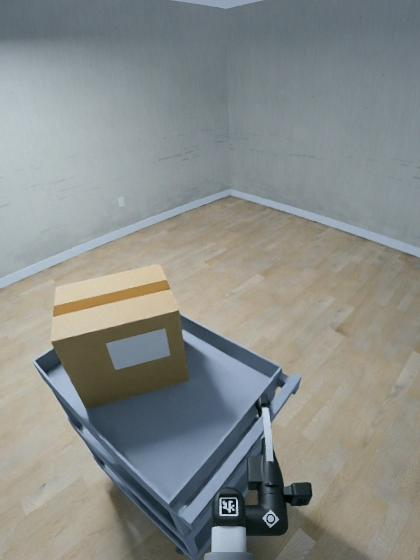

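Request:
move(blocking=false, cameras=[], r1={"base":{"strafe_m":0.55,"translate_m":0.0},"contact_limits":{"strafe_m":0.6}})

Request:
wait(seconds=4, cameras=["r1_head_camera"])

Request:
move(blocking=false, cameras=[], r1={"base":{"rotate_rad":-0.55},"contact_limits":{"rotate_rad":0.7}})

Request:
wait(seconds=3, cameras=["r1_head_camera"])

Scene clock: 1269.93 s.
move: r1 moving
r1.base_odometry: x=-2.812 y=+3.088 heading=-2.547
r1.turned_by_wheels: -0.001
r1.turned_by_imu: -0.002
r1.base_tilt: forward=-1.6 right=+1.3
r1.lidar_m: 0.32 0.27 1.75 1.58 2.26 2.40 1.85 1.59 1.58 1.88 3.21 0.59
r1.base_status: translate_m moving; strafe_m moving
r1.joint_positions: lift_m=+0.690 arm_m=+0.100 wrist_yaw_rad=-0.005 wrist_pitch_rad=+0.008 wrist_roll_rad=+1.569 gripper_m=-0.019
r1.joint_status: not commanded
r1.measured_speeds: translate_m=-0.002 strafe_m=+0.140 rotate_rad=+0.008 lift_m=+0.000 arm_m=+0.000 wrist_yaw_rad=-0.007 wrist_pitch_rad=+0.000 wrist_roll_rad=+0.000
r1.motor_effort: lift_m=+20(21) arm_m=+4(4) wheel_0=-14(18) wheel_1=+8(11) wheel_2=-3(4)
r1.servo_current: wrist_yaw_rad=65(65) wrist_pitch_rad=46(59) wrist_roll_rad=46(65) gripper_m=46(59)
r1.contact_limits: strafe_m 0.6
r1.hand_pose: x=+0.5588 y=-0.0890 z=+0.8658 quat_wxyz=(+0.708, +0.706, +0.001, -0.005) (m; r1's base frame)
r1.wrist_depth_mm: - - - - - 1708 1205 / - - - - - 1708 1205 / - - - - - 1708 1205 / - - - - 322 1499 1098 / - - - 262 268 1661 1160 / - - 189 166 182 1576 1281 / - - 180 - 196 - -
r2.base_odometry: x=-2.133 y=-1.750 heading=-1.447
r2.turned_by_wheels: +0.000
r2.turned_by_imu: +0.001
r2.base_tilt: forward=-0.6 right=+0.0
r2.lidar_m: 0.86 3.34 1.33 1.41 3.76 1.79 1.44 1.40 1.51 1.48 1.42 0.81
r2.base_status: not commanded
r2.joint_positions: lift_m=+0.600 arm_m=+0.540 wrist_yaw_rad=-0.478 wrist_pitch_rad=+0.002 wrist_roll_rad=+0.000 gripper_m=-0.019
r2.joint_status: not commanded
r2.measured_speeds: all 0
r2.motor_effort: lift_m=+15(15) arm_m=-9(10) wheel_0=+29(29) wheel_1=+9(9) wheel_2=+30(30)
r2.servo_current: wrist_yaw_rad=130(143) wrist_pitch_rad=39(46) wrist_roll_rad=46(59) gripper_m=91(98)
r2.contact_limits: arm_m 0.3; translate_m 1
r2.hand_pose: x=+0.9271 y=-0.2103 z=+0.7780 quat_wxyz=(+0.972, +0.000, +0.001, -0.237) (m; r2's base frame)
r2.wrist_depth_mm: - - - - 154 187 223 / - - - - 155 188 231 / - - - - 156 178 223 / - - - - 156 175 157 / - - - 175 158 190 228 / - - 183 182 158 193 237 / 1808 1576 1661 - 134 201 233
pictures: none
No camera images: "cameras" was empty.

Scene clock: 1272.60 s.
earlier move: r1 done
r1.base_odometry: x=-2.524 y=+2.663 heading=-2.546
r1.turned_by_wheels: +0.001
r1.turned_by_imu: +0.002
r1.base_tilt: forward=-1.6 right=+1.3
r1.lidar_m: 0.38 0.41 1.27 1.07 1.19 2.03 2.27 1.97 1.97 2.29 3.72 0.58
r1.base_status: done
r1.joint_positions: lift_m=+0.690 arm_m=+0.100 wrist_yaw_rad=+0.000 wrist_pitch_rad=+0.008 wrist_roll_rad=+1.569 gripper_m=-0.019
r1.joint_status: not commanded
r1.measured_speeds: all 0
r1.motor_effort: lift_m=+21(21) arm_m=+4(4) wheel_0=-1(18) wheel_1=+0(11) wheel_2=+2(6)
r1.servo_current: wrist_yaw_rad=39(72) wrist_pitch_rad=52(59) wrist_roll_rad=33(65) gripper_m=52(59)
r1.contact_limits: strafe_m 0.6
r1.hand_pose: x=+0.5592 y=-0.0874 z=+0.8658 quat_wxyz=(+0.708, +0.706, +0.003, -0.003) (m; r1's base frame)
r1.wrist_depth_mm: - - - - - 1708 1205 / - - - - - 1708 1205 / - - - - 289 297 297 / - - - 262 263 1576 1255 / - - - 246 248 1808 - / - - 544 182 183 - - / - 442 183 138 212 - -
r2.base_odometry: x=-2.133 y=-1.750 heading=-1.447
r2.turned_by_wheels: +0.000
r2.turned_by_imu: +0.000
r2.base_tilt: forward=-0.6 right=+0.1
r2.lidar_m: 0.86 1.29 1.03 0.99 3.76 1.78 1.44 1.41 1.54 1.52 1.39 0.83
r2.base_status: not commanded
r2.joint_positions: lift_m=+0.600 arm_m=+0.540 wrist_yaw_rad=-0.478 wrist_pitch_rad=+0.002 wrist_roll_rad=+0.000 gripper_m=-0.019
r2.joint_status: not commanded
r2.measured_speeds: all 0
r2.on_its_own: wrist_yaw_rad is at rest, and its servo_current (130 mA) is outside its rest range (0 to 104 mA)
r2.motor_effort: lift_m=+15(15) arm_m=-10(10) wheel_0=+29(29) wheel_1=+9(9) wheel_2=+30(30)
r2.servo_current: wrist_yaw_rad=130(143) wrist_pitch_rad=46(46) wrist_roll_rad=46(65) gripper_m=98(104)
r2.contact_limits: arm_m 0.3; translate_m 1
r2.hand_pose: x=+0.9271 y=-0.2103 z=+0.7780 quat_wxyz=(+0.972, +0.000, +0.001, -0.237) (m; r2's base frame)
r2.wrist_depth_mm: - - - - 154 187 222 / - - - - 155 188 232 / - - - - 156 178 224 / - - - - 156 175 157 / - - - 174 158 191 228 / - - 184 182 158 192 239 / 1708 1537 1661 - 134 200 233
wait: 2.67 of 4 s (r1 has come to rest)
pictures: r1_head_camera
Images, in order (width x height): r1_head_camera 420x560.

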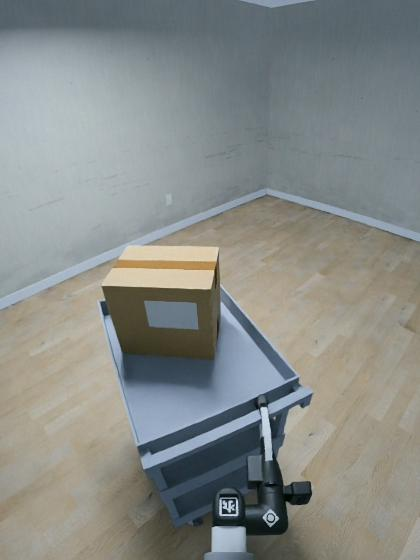

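Scene clock: 1273.10 s.
move: r1 moving
r1.base_odometry: x=-2.524 y=+2.662 heading=-2.794
r1.turned_by_wheels: -0.249
r1.turned_by_imu: -0.234
r1.base_tilt: forward=-1.6 right=+1.2
r1.lidar_m: 0.36 0.33 1.40 1.09 1.06 2.04 2.16 2.05 1.96 2.07 2.83 0.64
r1.base_status: rotate_rad moving
r1.joint_positions: lift_m=+0.690 arm_m=+0.100 wrist_yaw_rad=+0.022 wrist_pitch_rad=+0.008 wrist_roll_rad=+1.569 gripper_m=-0.019
r1.joint_status: not commanded
r1.measured_speeds: translate_m=+0.004 strafe_m=+0.002 rotate_rad=-0.954 lift_m=+0.000 arm_m=-0.001 wrist_yaw_rad=+0.007 wrist_pitch_rad=+0.000 wrist_roll_rad=+0.000
r1.motor_effort: lift_m=+21(21) arm_m=-2(4) wheel_0=+26(26) wheel_1=+11(12) wheel_2=+24(24)
r1.servo_current: wrist_yaw_rad=137(143) wrist_pitch_rad=65(65) wrist_roll_rad=39(59) gripper_m=46(52)
r1.contact_limits: rotate_rad 0.7
r1.hand_pose: x=+0.5611 y=-0.0811 z=+0.8658 quat_wxyz=(+0.708, +0.706, +0.011, +0.005) (m; r1's base frame)
r1.wrist_depth_mm: - - - - - 1708 1205 / - - - - - 1661 1229 / - - - 252 - 1708 1205 / - - - - 303 310 312 / - - - 262 256 1756 1229 / - - - 186 243 1756 - / - - 169 156 179 - -
r2.base_odometry: x=-2.133 y=-1.750 heading=-1.447
r2.turned_by_wheels: +0.000
r2.turned_by_imu: +0.000
r2.base_tilt: forward=-0.6 right=+0.0
r2.lidar_m: 0.88 1.29 1.10 1.02 3.74 1.81 1.41 1.39 1.53 1.50 1.38 0.83
r2.base_status: not commanded
r2.joint_positions: lift_m=+0.600 arm_m=+0.540 wrist_yaw_rad=-0.478 wrist_pitch_rad=+0.002 wrist_roll_rad=+0.000 gripper_m=-0.019
r2.joint_status: not commanded
r2.measured_speeds: all 0
r2.motor_effort: lift_m=+15(15) arm_m=-9(10) wheel_0=+29(29) wheel_1=+9(9) wheel_2=+30(30)
r2.servo_current: wrist_yaw_rad=124(150) wrist_pitch_rad=39(46) wrist_roll_rad=52(59) gripper_m=91(98)
r2.contact_limits: arm_m 0.3; translate_m 1
r2.hand_pose: x=+0.9271 y=-0.2103 z=+0.7780 quat_wxyz=(+0.972, +0.000, +0.001, -0.237) (m; r2's base frame)
r2.wrist_depth_mm: - - - - 154 187 222 / - - - - 155 188 231 / - - - - 156 178 224 / - - - - 156 175 158 / - - - 175 157 191 228 / - - 183 182 158 191 238 / 1756 1537 1618 - 133 201 233
pictures: none
No camera images: "cameras" was empty.

Scene clock: 1274.30 s.
earlier move: r1 done
r1.base_odometry: x=-2.524 y=+2.663 heading=-3.096
r1.turned_by_wheels: -0.302
r1.turned_by_imu: -0.344
r1.base_tilt: forward=-1.6 right=+1.3
r1.lidar_m: 0.36 0.31 2.79 1.29 1.07 1.19 2.07 2.35 1.97 1.92 2.19 0.57
r1.base_status: done
r1.joint_positions: lift_m=+0.690 arm_m=+0.100 wrist_yaw_rad=-0.002 wrist_pitch_rad=+0.011 wrist_roll_rad=+1.569 gripper_m=-0.019
r1.joint_status: not commanded
r1.measured_speeds: all 0
r1.motor_effort: lift_m=+21(21) arm_m=+4(10) wheel_0=-2(26) wheel_1=-1(13) wheel_2=-3(25)
r1.servo_current: wrist_yaw_rad=46(143) wrist_pitch_rad=52(72) wrist_roll_rad=65(65) gripper_m=46(52)
r1.contact_limits: rotate_rad 0.7
r1.hand_pose: x=+0.5590 y=-0.0881 z=+0.8648 quat_wxyz=(+0.708, +0.706, +0.003, -0.005) (m; r1's base frame)
r1.wrist_depth_mm: - - - - - 1661 1182 / - - - - - 1756 1229 / - - - 265 - 1661 1205 / - - - - 307 309 314 / - - - 254 254 1756 1229 / - - - 186 184 1618 1281 / - - 180 - 200 128 -
r2.base_odometry: x=-2.133 y=-1.750 heading=-1.447
r2.turned_by_wheels: +0.000
r2.turned_by_imu: +0.000
r2.base_tilt: forward=-0.6 right=+0.0
r2.lidar_m: 0.88 1.32 1.29 1.39 3.77 1.80 1.41 1.39 1.54 1.52 1.41 0.83
r2.base_status: not commanded
r2.joint_positions: lift_m=+0.600 arm_m=+0.540 wrist_yaw_rad=-0.478 wrist_pitch_rad=+0.002 wrist_roll_rad=+0.000 gripper_m=-0.019
r2.joint_status: not commanded
r2.measured_speeds: all 0
r2.on_its_own: wrist_yaw_rad is at rest, and its servo_current (137 mA) is outside its rest range (0 to 104 mA)
r2.motor_effort: lift_m=+15(15) arm_m=-9(10) wheel_0=+29(29) wheel_1=+9(9) wheel_2=+30(30)
r2.servo_current: wrist_yaw_rad=137(150) wrist_pitch_rad=39(46) wrist_roll_rad=46(59) gripper_m=85(98)
r2.contact_limits: arm_m 0.3; translate_m 1
r2.hand_pose: x=+0.9271 y=-0.2103 z=+0.7780 quat_wxyz=(+0.972, +0.000, +0.001, -0.237) (m; r2's base frame)
r2.wrist_depth_mm: - - - - 154 187 222 / - - - - 155 188 232 / - - - - 156 177 222 / - - - - 157 175 158 / - - - 175 157 191 228 / - - 183 182 158 192 237 / 1756 1576 1661 - 134 200 234
wait: 1.20 of 3 s (r1 has come to rest)
pictures: r1_head_camera
Images, in order (width x height): r1_head_camera 420x560.

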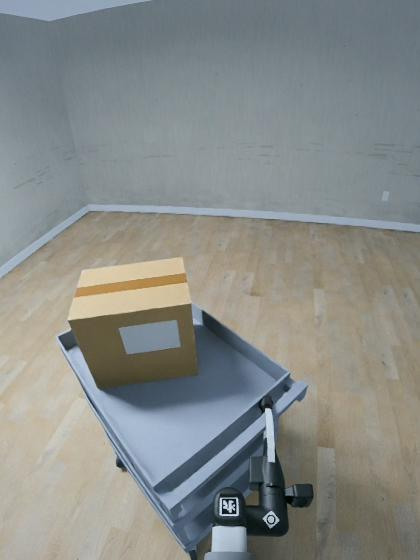

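Request:
move(blocking=false, cameras=[], r1={"base":{"strafe_m":0.4,"translate_m":0.0},"contact_limits":{"strafe_m":0.6}})

Request:
wait(seconds=4, cameras=["r1_head_camera"])

Request:
move(blocking=false, cameras=[], r1={"base":{"rotate_rad":-0.33},"contact_limits":{"rotate_rad":0.7}})

Request:
wait(seconds=3, cameras=["r1_head_camera","r2_head_camera"])

Scene clock: 1283.57 s.
move: r1 moving
r1.base_odometry: x=-2.523 y=+2.627 heading=-3.098
r1.turned_by_wheels: -0.001
r1.turned_by_imu: -0.002
r1.base_tilt: forward=-1.6 right=+1.3
r1.lidar_m: 0.34 0.34 2.75 1.25 1.06 1.20 2.04 2.36 1.98 1.99 2.25 0.56
r1.base_status: translate_m moving; strafe_m moving
r1.joint_positions: lift_m=+0.690 arm_m=+0.100 wrist_yaw_rad=-0.008 wrist_pitch_rad=+0.011 wrist_roll_rad=+1.569 gripper_m=-0.019
r1.joint_status: not commanded
r1.measured_speeds: translate_m=-0.001 strafe_m=+0.140 rotate_rad=+0.003 lift_m=+0.000 arm_m=+0.000 wrist_yaw_rad=-0.018 wrist_pitch_rad=+0.000 wrist_roll_rad=+0.000
r1.motor_effort: lift_m=+21(21) arm_m=+4(4) wheel_0=-19(20) wheel_1=+5(8) wheel_2=-4(4)
r1.servo_current: wrist_yaw_rad=65(78) wrist_pitch_rad=65(72) wrist_roll_rad=52(65) gripper_m=46(52)
r1.contact_limits: strafe_m 0.6
r1.hand_pose: x=+0.5586 y=-0.0897 z=+0.8648 quat_wxyz=(+0.708, +0.706, +0.001, -0.007) (m; r1's base frame)
r1.wrist_depth_mm: - - - - - 1661 1182 / - - - - - 1708 1205 / - - - 245 - 1661 1229 / - - - - 297 307 310 / - - - 253 250 1708 1205 / - - 197 - 182 1618 - / - - 181 128 206 - -
r2.base_odometry: x=-2.133 y=-1.750 heading=-1.447
r2.turned_by_wheels: +0.000
r2.turned_by_imu: +0.001
r2.base_tilt: forward=-0.6 right=+0.0
r2.lidar_m: 0.85 1.29 1.27 1.42 3.75 1.79 1.38 1.39 1.53 1.51 1.39 0.82
r2.base_status: not commanded
r2.joint_positions: lift_m=+0.600 arm_m=+0.540 wrist_yaw_rad=-0.478 wrist_pitch_rad=+0.002 wrist_roll_rad=+0.000 gripper_m=-0.019
r2.joint_status: not commanded
r2.measured_speeds: all 0
r2.motor_effort: lift_m=+15(15) arm_m=-9(10) wheel_0=+29(29) wheel_1=+9(9) wheel_2=+30(30)
r2.servo_current: wrist_yaw_rad=130(143) wrist_pitch_rad=39(46) wrist_roll_rad=52(52) gripper_m=98(98)
r2.contact_limits: arm_m 0.3; translate_m 1
r2.hand_pose: x=+0.9271 y=-0.2103 z=+0.7780 quat_wxyz=(+0.972, +0.000, +0.001, -0.237) (m; r2's base frame)
r2.wrist_depth_mm: - - - - 154 187 222 / - - - - 155 188 232 / - - - - 156 178 224 / - - - - 157 175 157 / - - - 175 158 191 228 / - - 183 182 159 191 238 / 1756 1537 1661 - 133 201 233
pictures: none
No camera images: "cameras" was empty.

Scene clock: 1285.73 s.
earlier move: r1 done
r1.base_odometry: x=-2.506 y=+2.263 heading=-3.096
r1.turned_by_wheels: +0.001
r1.turned_by_imu: +0.002
r1.base_tilt: forward=-1.6 right=+1.3
r1.lidar_m: 0.47 0.49 2.40 0.91 0.83 0.80 2.05 2.26 2.35 2.34 2.64 0.52
r1.base_status: done
r1.joint_positions: lift_m=+0.690 arm_m=+0.100 wrist_yaw_rad=-0.003 wrist_pitch_rad=+0.011 wrist_roll_rad=+1.569 gripper_m=-0.019
r1.joint_status: not commanded
r1.measured_speeds: all 0
r1.motor_effort: lift_m=+21(21) arm_m=+4(4) wheel_0=-2(20) wheel_1=+1(9) wheel_2=-1(8)
r1.servo_current: wrist_yaw_rad=72(78) wrist_pitch_rad=65(72) wrist_roll_rad=46(65) gripper_m=52(52)
r1.contact_limits: strafe_m 0.6
r1.hand_pose: x=+0.5590 y=-0.0882 z=+0.8648 quat_wxyz=(+0.708, +0.706, +0.003, -0.005) (m; r1's base frame)
r1.wrist_depth_mm: - - - - - 1661 1182 / - - - - 239 1464 1138 / - - - 236 236 264 - / - - 609 235 236 - - / - 508 477 234 235 - - / - 473 452 183 234 - - / - - 179 144 231 - -
r2.base_odometry: x=-2.133 y=-1.750 heading=-1.447
r2.turned_by_wheels: +0.000
r2.turned_by_imu: +0.000
r2.base_tilt: forward=-0.6 right=+0.0
r2.lidar_m: 0.90 0.94 0.91 1.19 3.77 1.83 1.43 1.39 1.54 1.48 1.36 0.82
r2.base_status: not commanded
r2.joint_positions: lift_m=+0.600 arm_m=+0.540 wrist_yaw_rad=-0.478 wrist_pitch_rad=+0.002 wrist_roll_rad=+0.000 gripper_m=-0.019
r2.joint_status: not commanded
r2.measured_speeds: all 0
r2.on_its_own: wrist_yaw_rad is at rest, and its servo_current (130 mA) is outside its rest range (0 to 104 mA)
r2.motor_effort: lift_m=+15(15) arm_m=-9(10) wheel_0=+29(29) wheel_1=+9(9) wheel_2=+29(30)
r2.servo_current: wrist_yaw_rad=130(143) wrist_pitch_rad=39(52) wrist_roll_rad=46(59) gripper_m=85(98)
r2.contact_limits: arm_m 0.3; translate_m 1
r2.hand_pose: x=+0.9271 y=-0.2103 z=+0.7780 quat_wxyz=(+0.972, +0.000, +0.001, -0.237) (m; r2's base frame)
r2.wrist_depth_mm: - - - - 154 187 222 / - - - - 155 188 231 / - - - - 156 177 223 / - - - - 157 176 157 / - - - 175 158 191 228 / - - 183 181 158 193 238 / 1756 1537 1661 - 133 200 233
wait: 2.17 of 4 s (r1 has come to rest)
pictures: r1_head_camera
Images, in order (width x height): r1_head_camera 420x560.

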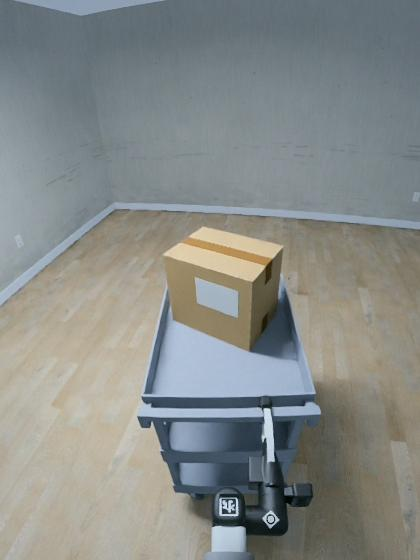

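Scene clock: 1286.23 s.
move: r1 moving
r1.base_odometry: x=-2.507 y=+2.263 heading=+2.955
r1.turned_by_wheels: -0.232
r1.turned_by_imu: -0.231
r1.base_tilt: forward=-1.6 right=+1.2
r1.lidar_m: 0.43 0.42 2.50 2.38 0.87 0.80 0.97 2.08 2.45 2.34 2.40 0.57
r1.base_status: rotate_rad moving
r1.joint_positions: lift_m=+0.690 arm_m=+0.100 wrist_yaw_rad=+0.016 wrist_pitch_rad=+0.011 wrist_roll_rad=+1.569 gripper_m=-0.019
r1.joint_status: not commanded
r1.measured_speeds: translate_m=+0.000 strafe_m=+0.000 rotate_rad=-0.661 lift_m=+0.000 arm_m=+0.000 wrist_yaw_rad=+0.000 wrist_pitch_rad=+0.000 wrist_roll_rad=+0.000
r1.motor_effort: lift_m=+21(21) arm_m=-3(4) wheel_0=+14(20) wheel_1=+6(11) wheel_2=+20(21)
r1.servo_current: wrist_yaw_rad=91(98) wrist_pitch_rad=59(72) wrist_roll_rad=52(65) gripper_m=46(52)
r1.contact_limits: rotate_rad 0.7
r1.hand_pose: x=+0.5606 y=-0.0828 z=+0.8648 quat_wxyz=(+0.708, +0.706, +0.010, +0.002) (m; r1's base frame)
r1.wrist_depth_mm: - - - - - 1661 1182 / - - - - - 1661 1205 / - - - - 266 276 278 / - - - 256 254 1708 - / - - 647 243 245 - - / - 530 488 180 236 - - / - 436 178 167 225 - -
r2.base_odometry: x=-2.133 y=-1.750 heading=-1.447
r2.turned_by_wheels: +0.000
r2.turned_by_imu: +0.000
r2.base_tilt: forward=-0.7 right=+0.1
r2.lidar_m: 0.86 0.96 0.89 1.25 3.75 1.78 1.39 1.39 1.51 1.52 1.42 0.81
r2.base_status: not commanded
r2.joint_positions: lift_m=+0.600 arm_m=+0.540 wrist_yaw_rad=-0.478 wrist_pitch_rad=+0.002 wrist_roll_rad=+0.000 gripper_m=-0.019
r2.joint_status: not commanded
r2.measured_speeds: all 0
r2.motor_effort: lift_m=+15(15) arm_m=-9(10) wheel_0=+29(29) wheel_1=+9(9) wheel_2=+30(30)
r2.servo_current: wrist_yaw_rad=124(137) wrist_pitch_rad=39(46) wrist_roll_rad=39(52) gripper_m=98(98)
r2.contact_limits: arm_m 0.3; translate_m 1
r2.hand_pose: x=+0.9271 y=-0.2103 z=+0.7780 quat_wxyz=(+0.972, +0.000, +0.001, -0.237) (m; r2's base frame)
r2.wrist_depth_mm: - - - - 155 187 222 / - - - - 155 188 231 / - - - - 156 177 224 / - - - - 157 175 158 / - - - 175 157 191 228 / - - 183 182 158 193 237 / 1708 1576 1661 - 133 200 234
pictures: none
No camera images: "cameras" was empty.

Scene clock: 1287.20 s.
earlier move: r1 done
r1.base_odometry: x=-2.506 y=+2.263 heading=+2.856
r1.turned_by_wheels: -0.098
r1.turned_by_imu: -0.099
r1.base_tilt: forward=-1.6 right=+1.3
r1.lidar_m: 0.35 0.37 2.60 2.36 0.90 0.81 0.93 2.06 2.56 2.33 2.37 0.59
r1.base_status: done
r1.joint_positions: lift_m=+0.690 arm_m=+0.100 wrist_yaw_rad=-0.003 wrist_pitch_rad=+0.011 wrist_roll_rad=+1.569 gripper_m=-0.019
r1.joint_status: not commanded
r1.measured_speeds: all 0
r1.motor_effort: lift_m=+21(21) arm_m=+4(4) wheel_0=-1(20) wheel_1=-2(11) wheel_2=-2(21)
r1.servo_current: wrist_yaw_rad=65(104) wrist_pitch_rad=59(72) wrist_roll_rad=52(65) gripper_m=46(52)
r1.contact_limits: rotate_rad 0.7
r1.hand_pose: x=+0.5590 y=-0.0882 z=+0.8648 quat_wxyz=(+0.708, +0.706, +0.003, -0.005) (m; r1's base frame)
r1.wrist_depth_mm: - - - - - 1708 1182 / - - - - - 1708 1205 / - - - - - 1618 1182 / - - - - 277 310 314 / - - - 248 251 1756 1255 / - - - 185 184 788 - / - - 181 135 208 - -
r2.base_odometry: x=-2.133 y=-1.750 heading=-1.447
r2.turned_by_wheels: +0.000
r2.turned_by_imu: +0.000
r2.base_tilt: forward=-0.7 right=+0.1
r2.lidar_m: 0.85 0.95 0.91 1.30 3.76 1.80 1.42 1.40 1.53 1.50 1.37 0.81
r2.base_status: not commanded
r2.joint_positions: lift_m=+0.600 arm_m=+0.540 wrist_yaw_rad=-0.478 wrist_pitch_rad=+0.002 wrist_roll_rad=+0.000 gripper_m=-0.019
r2.joint_status: not commanded
r2.measured_speeds: all 0
r2.on_its_own: wrist_yaw_rad is at rest, and its servo_current (130 mA) is outside its rest range (0 to 104 mA)
r2.motor_effort: lift_m=+15(15) arm_m=-9(10) wheel_0=+29(29) wheel_1=+9(9) wheel_2=+30(30)
r2.servo_current: wrist_yaw_rad=130(143) wrist_pitch_rad=39(46) wrist_roll_rad=46(65) gripper_m=85(98)
r2.contact_limits: arm_m 0.3; translate_m 1
r2.hand_pose: x=+0.9271 y=-0.2103 z=+0.7780 quat_wxyz=(+0.972, +0.000, +0.001, -0.237) (m; r2's base frame)
r2.wrist_depth_mm: - - - - 154 187 223 / - - - - 155 188 232 / - - - - 156 178 223 / - - - - 157 176 157 / - - - 175 158 191 229 / - - 183 183 158 193 237 / 1756 1537 1618 - 133 201 233
wait: 0.97 of 3 s (r1 has come to rest)
pictures: r1_head_camera, r2_head_camera
Images, in order (width x height): r1_head_camera 420x560, r2_head_camera 420x560.

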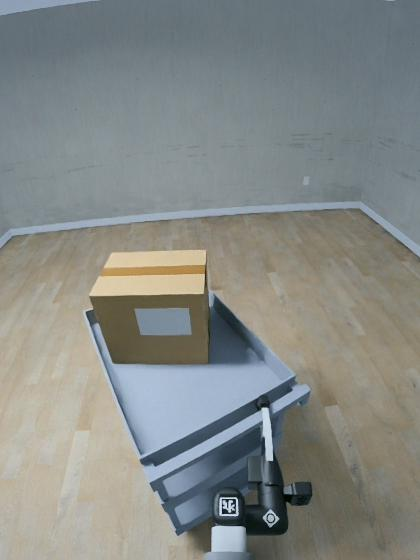

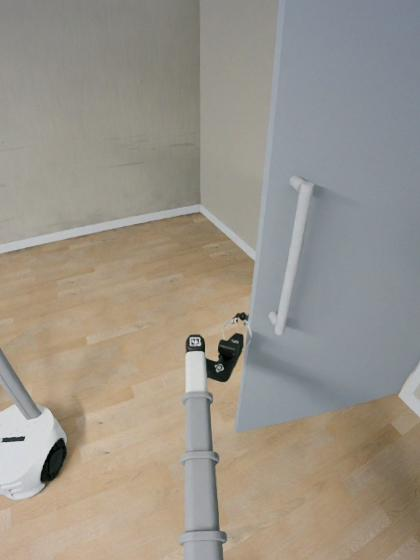

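Request:
move(blocking=false, cameras=[], r1={"base":{"translate_m":-0.75,"strafe_m":-0.17},"contact_limits":{"translate_m":0.6}})

Request:
wait(seconds=5, cameras=["r1_head_camera","r2_head_camera"])

Scene clock: 1294.60 s.
move: r1 moving
r1.base_odometry: x=-2.474 y=+2.261 heading=+2.857
r1.turned_by_wheels: +0.001
r1.turned_by_imu: +0.001
r1.base_tilt: forward=-1.5 right=+1.2
r1.lidar_m: 0.40 0.39 2.59 2.39 0.91 0.78 0.91 2.03 2.53 2.31 2.35 0.56
r1.base_status: translate_m moving; strafe_m moving
r1.joint_positions: lift_m=+0.690 arm_m=+0.100 wrist_yaw_rad=+0.005 wrist_pitch_rad=+0.011 wrist_roll_rad=+1.569 gripper_m=-0.019
r1.joint_status: not commanded
r1.measured_speeds: translate_m=-0.121 strafe_m=-0.029 rotate_rad=+0.004 lift_m=+0.000 arm_m=+0.000 wrist_yaw_rad=+0.025 wrist_pitch_rad=+0.000 wrist_roll_rad=+0.000
r1.motor_effort: lift_m=+21(21) arm_m=+0(4) wheel_0=-3(7) wheel_1=-7(9) wheel_2=+16(16)
r1.servo_current: wrist_yaw_rad=52(59) wrist_pitch_rad=59(65) wrist_roll_rad=59(59) gripper_m=52(52)
r1.contact_limits: translate_m 0.6
r1.hand_pose: x=+0.5597 y=-0.0861 z=+0.8648 quat_wxyz=(+0.708, +0.706, +0.006, -0.002) (m; r1's base frame)
r1.wrist_depth_mm: - - - - - 1661 1160 / - - - - - 1708 1182 / - - - - 293 1499 301 / - - - 263 267 1576 1205 / - - - 248 247 1756 - / - - 591 186 229 - - / - 480 180 157 212 - -
r2.base_odometry: x=-2.133 y=-1.750 heading=-1.447
r2.turned_by_wheels: +0.000
r2.turned_by_imu: +0.001
r2.base_tilt: forward=-0.6 right=+0.0
r2.lidar_m: 0.87 0.92 0.90 1.30 3.77 1.80 1.41 1.38 1.50 1.53 1.37 0.84
r2.base_status: not commanded
r2.joint_positions: lift_m=+0.600 arm_m=+0.540 wrist_yaw_rad=-0.478 wrist_pitch_rad=+0.002 wrist_roll_rad=+0.000 gripper_m=-0.019
r2.joint_status: not commanded
r2.measured_speeds: all 0
r2.motor_effort: lift_m=+15(15) arm_m=-10(10) wheel_0=+29(29) wheel_1=+9(9) wheel_2=+29(30)
r2.servo_current: wrist_yaw_rad=124(143) wrist_pitch_rad=46(46) wrist_roll_rad=46(59) gripper_m=91(91)
r2.contact_limits: arm_m 0.3; translate_m 1
r2.hand_pose: x=+0.9271 y=-0.2103 z=+0.7780 quat_wxyz=(+0.972, +0.000, +0.001, -0.237) (m; r2's base frame)
r2.wrist_depth_mm: - - - - 155 187 223 / - - - - 155 188 231 / - - - - 156 178 223 / - - - - 157 176 158 / - - - 175 158 191 228 / - - 183 182 158 191 238 / 1708 1576 1661 - 134 201 234
pictures: none
No camera images: "cameras" was empty.

Scene clock: 1298.13 s.
earlier move: r1 done
r1.base_odometry: x=-1.739 y=+2.215 heading=+2.856
r1.turned_by_wheels: -0.001
r1.turned_by_imu: -0.002
r1.base_tilt: forward=-1.6 right=+1.3
r1.lidar_m: 0.51 0.57 1.02 0.38 0.36 0.37 - 1.28 1.63 2.24 2.28 0.51
r1.base_status: done
r1.joint_positions: lift_m=+0.690 arm_m=+0.100 wrist_yaw_rad=+0.001 wrist_pitch_rad=+0.011 wrist_roll_rad=+1.569 gripper_m=-0.019
r1.joint_status: not commanded
r1.measured_speeds: all 0
r1.motor_effort: lift_m=+21(21) arm_m=-3(4) wheel_0=-4(9) wheel_1=-2(10) wheel_2=-1(17)
r1.servo_current: wrist_yaw_rad=20(72) wrist_pitch_rad=65(72) wrist_roll_rad=46(65) gripper_m=46(59)
r1.contact_limits: translate_m 0.6
r1.hand_pose: x=+0.5594 y=-0.0870 z=+0.8648 quat_wxyz=(+0.708, +0.706, +0.004, -0.004) (m; r1's base frame)
r1.wrist_depth_mm: - - - - - 1661 1182 / - - - - 216 224 224 / - - 609 217 221 - - / - 535 500 163 225 - - / - 469 462 227 230 - - / - - 500 181 232 - - / - - 178 144 240 - -
r2.base_odometry: x=-2.133 y=-1.750 heading=-1.447
r2.turned_by_wheels: +0.000
r2.turned_by_imu: +0.000
r2.base_tilt: forward=-0.6 right=+0.0
r2.lidar_m: 0.85 0.90 1.02 4.38 3.75 1.81 1.41 1.40 1.53 1.52 1.40 0.83
r2.base_status: not commanded
r2.joint_positions: lift_m=+0.600 arm_m=+0.540 wrist_yaw_rad=-0.478 wrist_pitch_rad=+0.002 wrist_roll_rad=+0.000 gripper_m=-0.019
r2.joint_status: not commanded
r2.measured_speeds: all 0
r2.on_its_own: wrist_yaw_rad is at rest, and its servo_current (124 mA) is outside its rest range (0 to 104 mA)
r2.motor_effort: lift_m=+15(15) arm_m=-9(10) wheel_0=+29(29) wheel_1=+9(9) wheel_2=+30(30)
r2.servo_current: wrist_yaw_rad=124(143) wrist_pitch_rad=33(46) wrist_roll_rad=46(65) gripper_m=91(98)
r2.contact_limits: arm_m 0.3; translate_m 1
r2.hand_pose: x=+0.9271 y=-0.2103 z=+0.7780 quat_wxyz=(+0.972, +0.000, +0.001, -0.237) (m; r2's base frame)
r2.wrist_depth_mm: - - - - 154 187 222 / - - - - 155 188 231 / - - - - 156 178 223 / - - - - 156 176 157 / - - - 174 158 191 228 / - - 183 182 158 191 237 / 1756 1537 1661 - 133 200 233
wait: 3.53 of 5 s (r1 has come to rest)
pictures: r1_head_camera, r2_head_camera
Images, in order (width x height): r1_head_camera 420x560, r2_head_camera 420x560.

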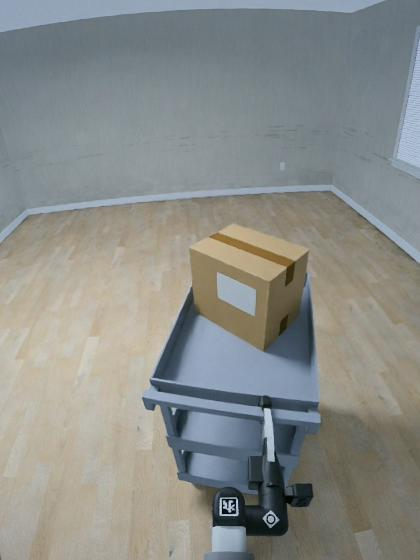

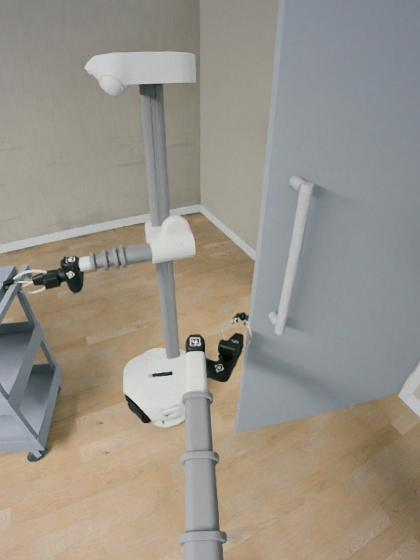

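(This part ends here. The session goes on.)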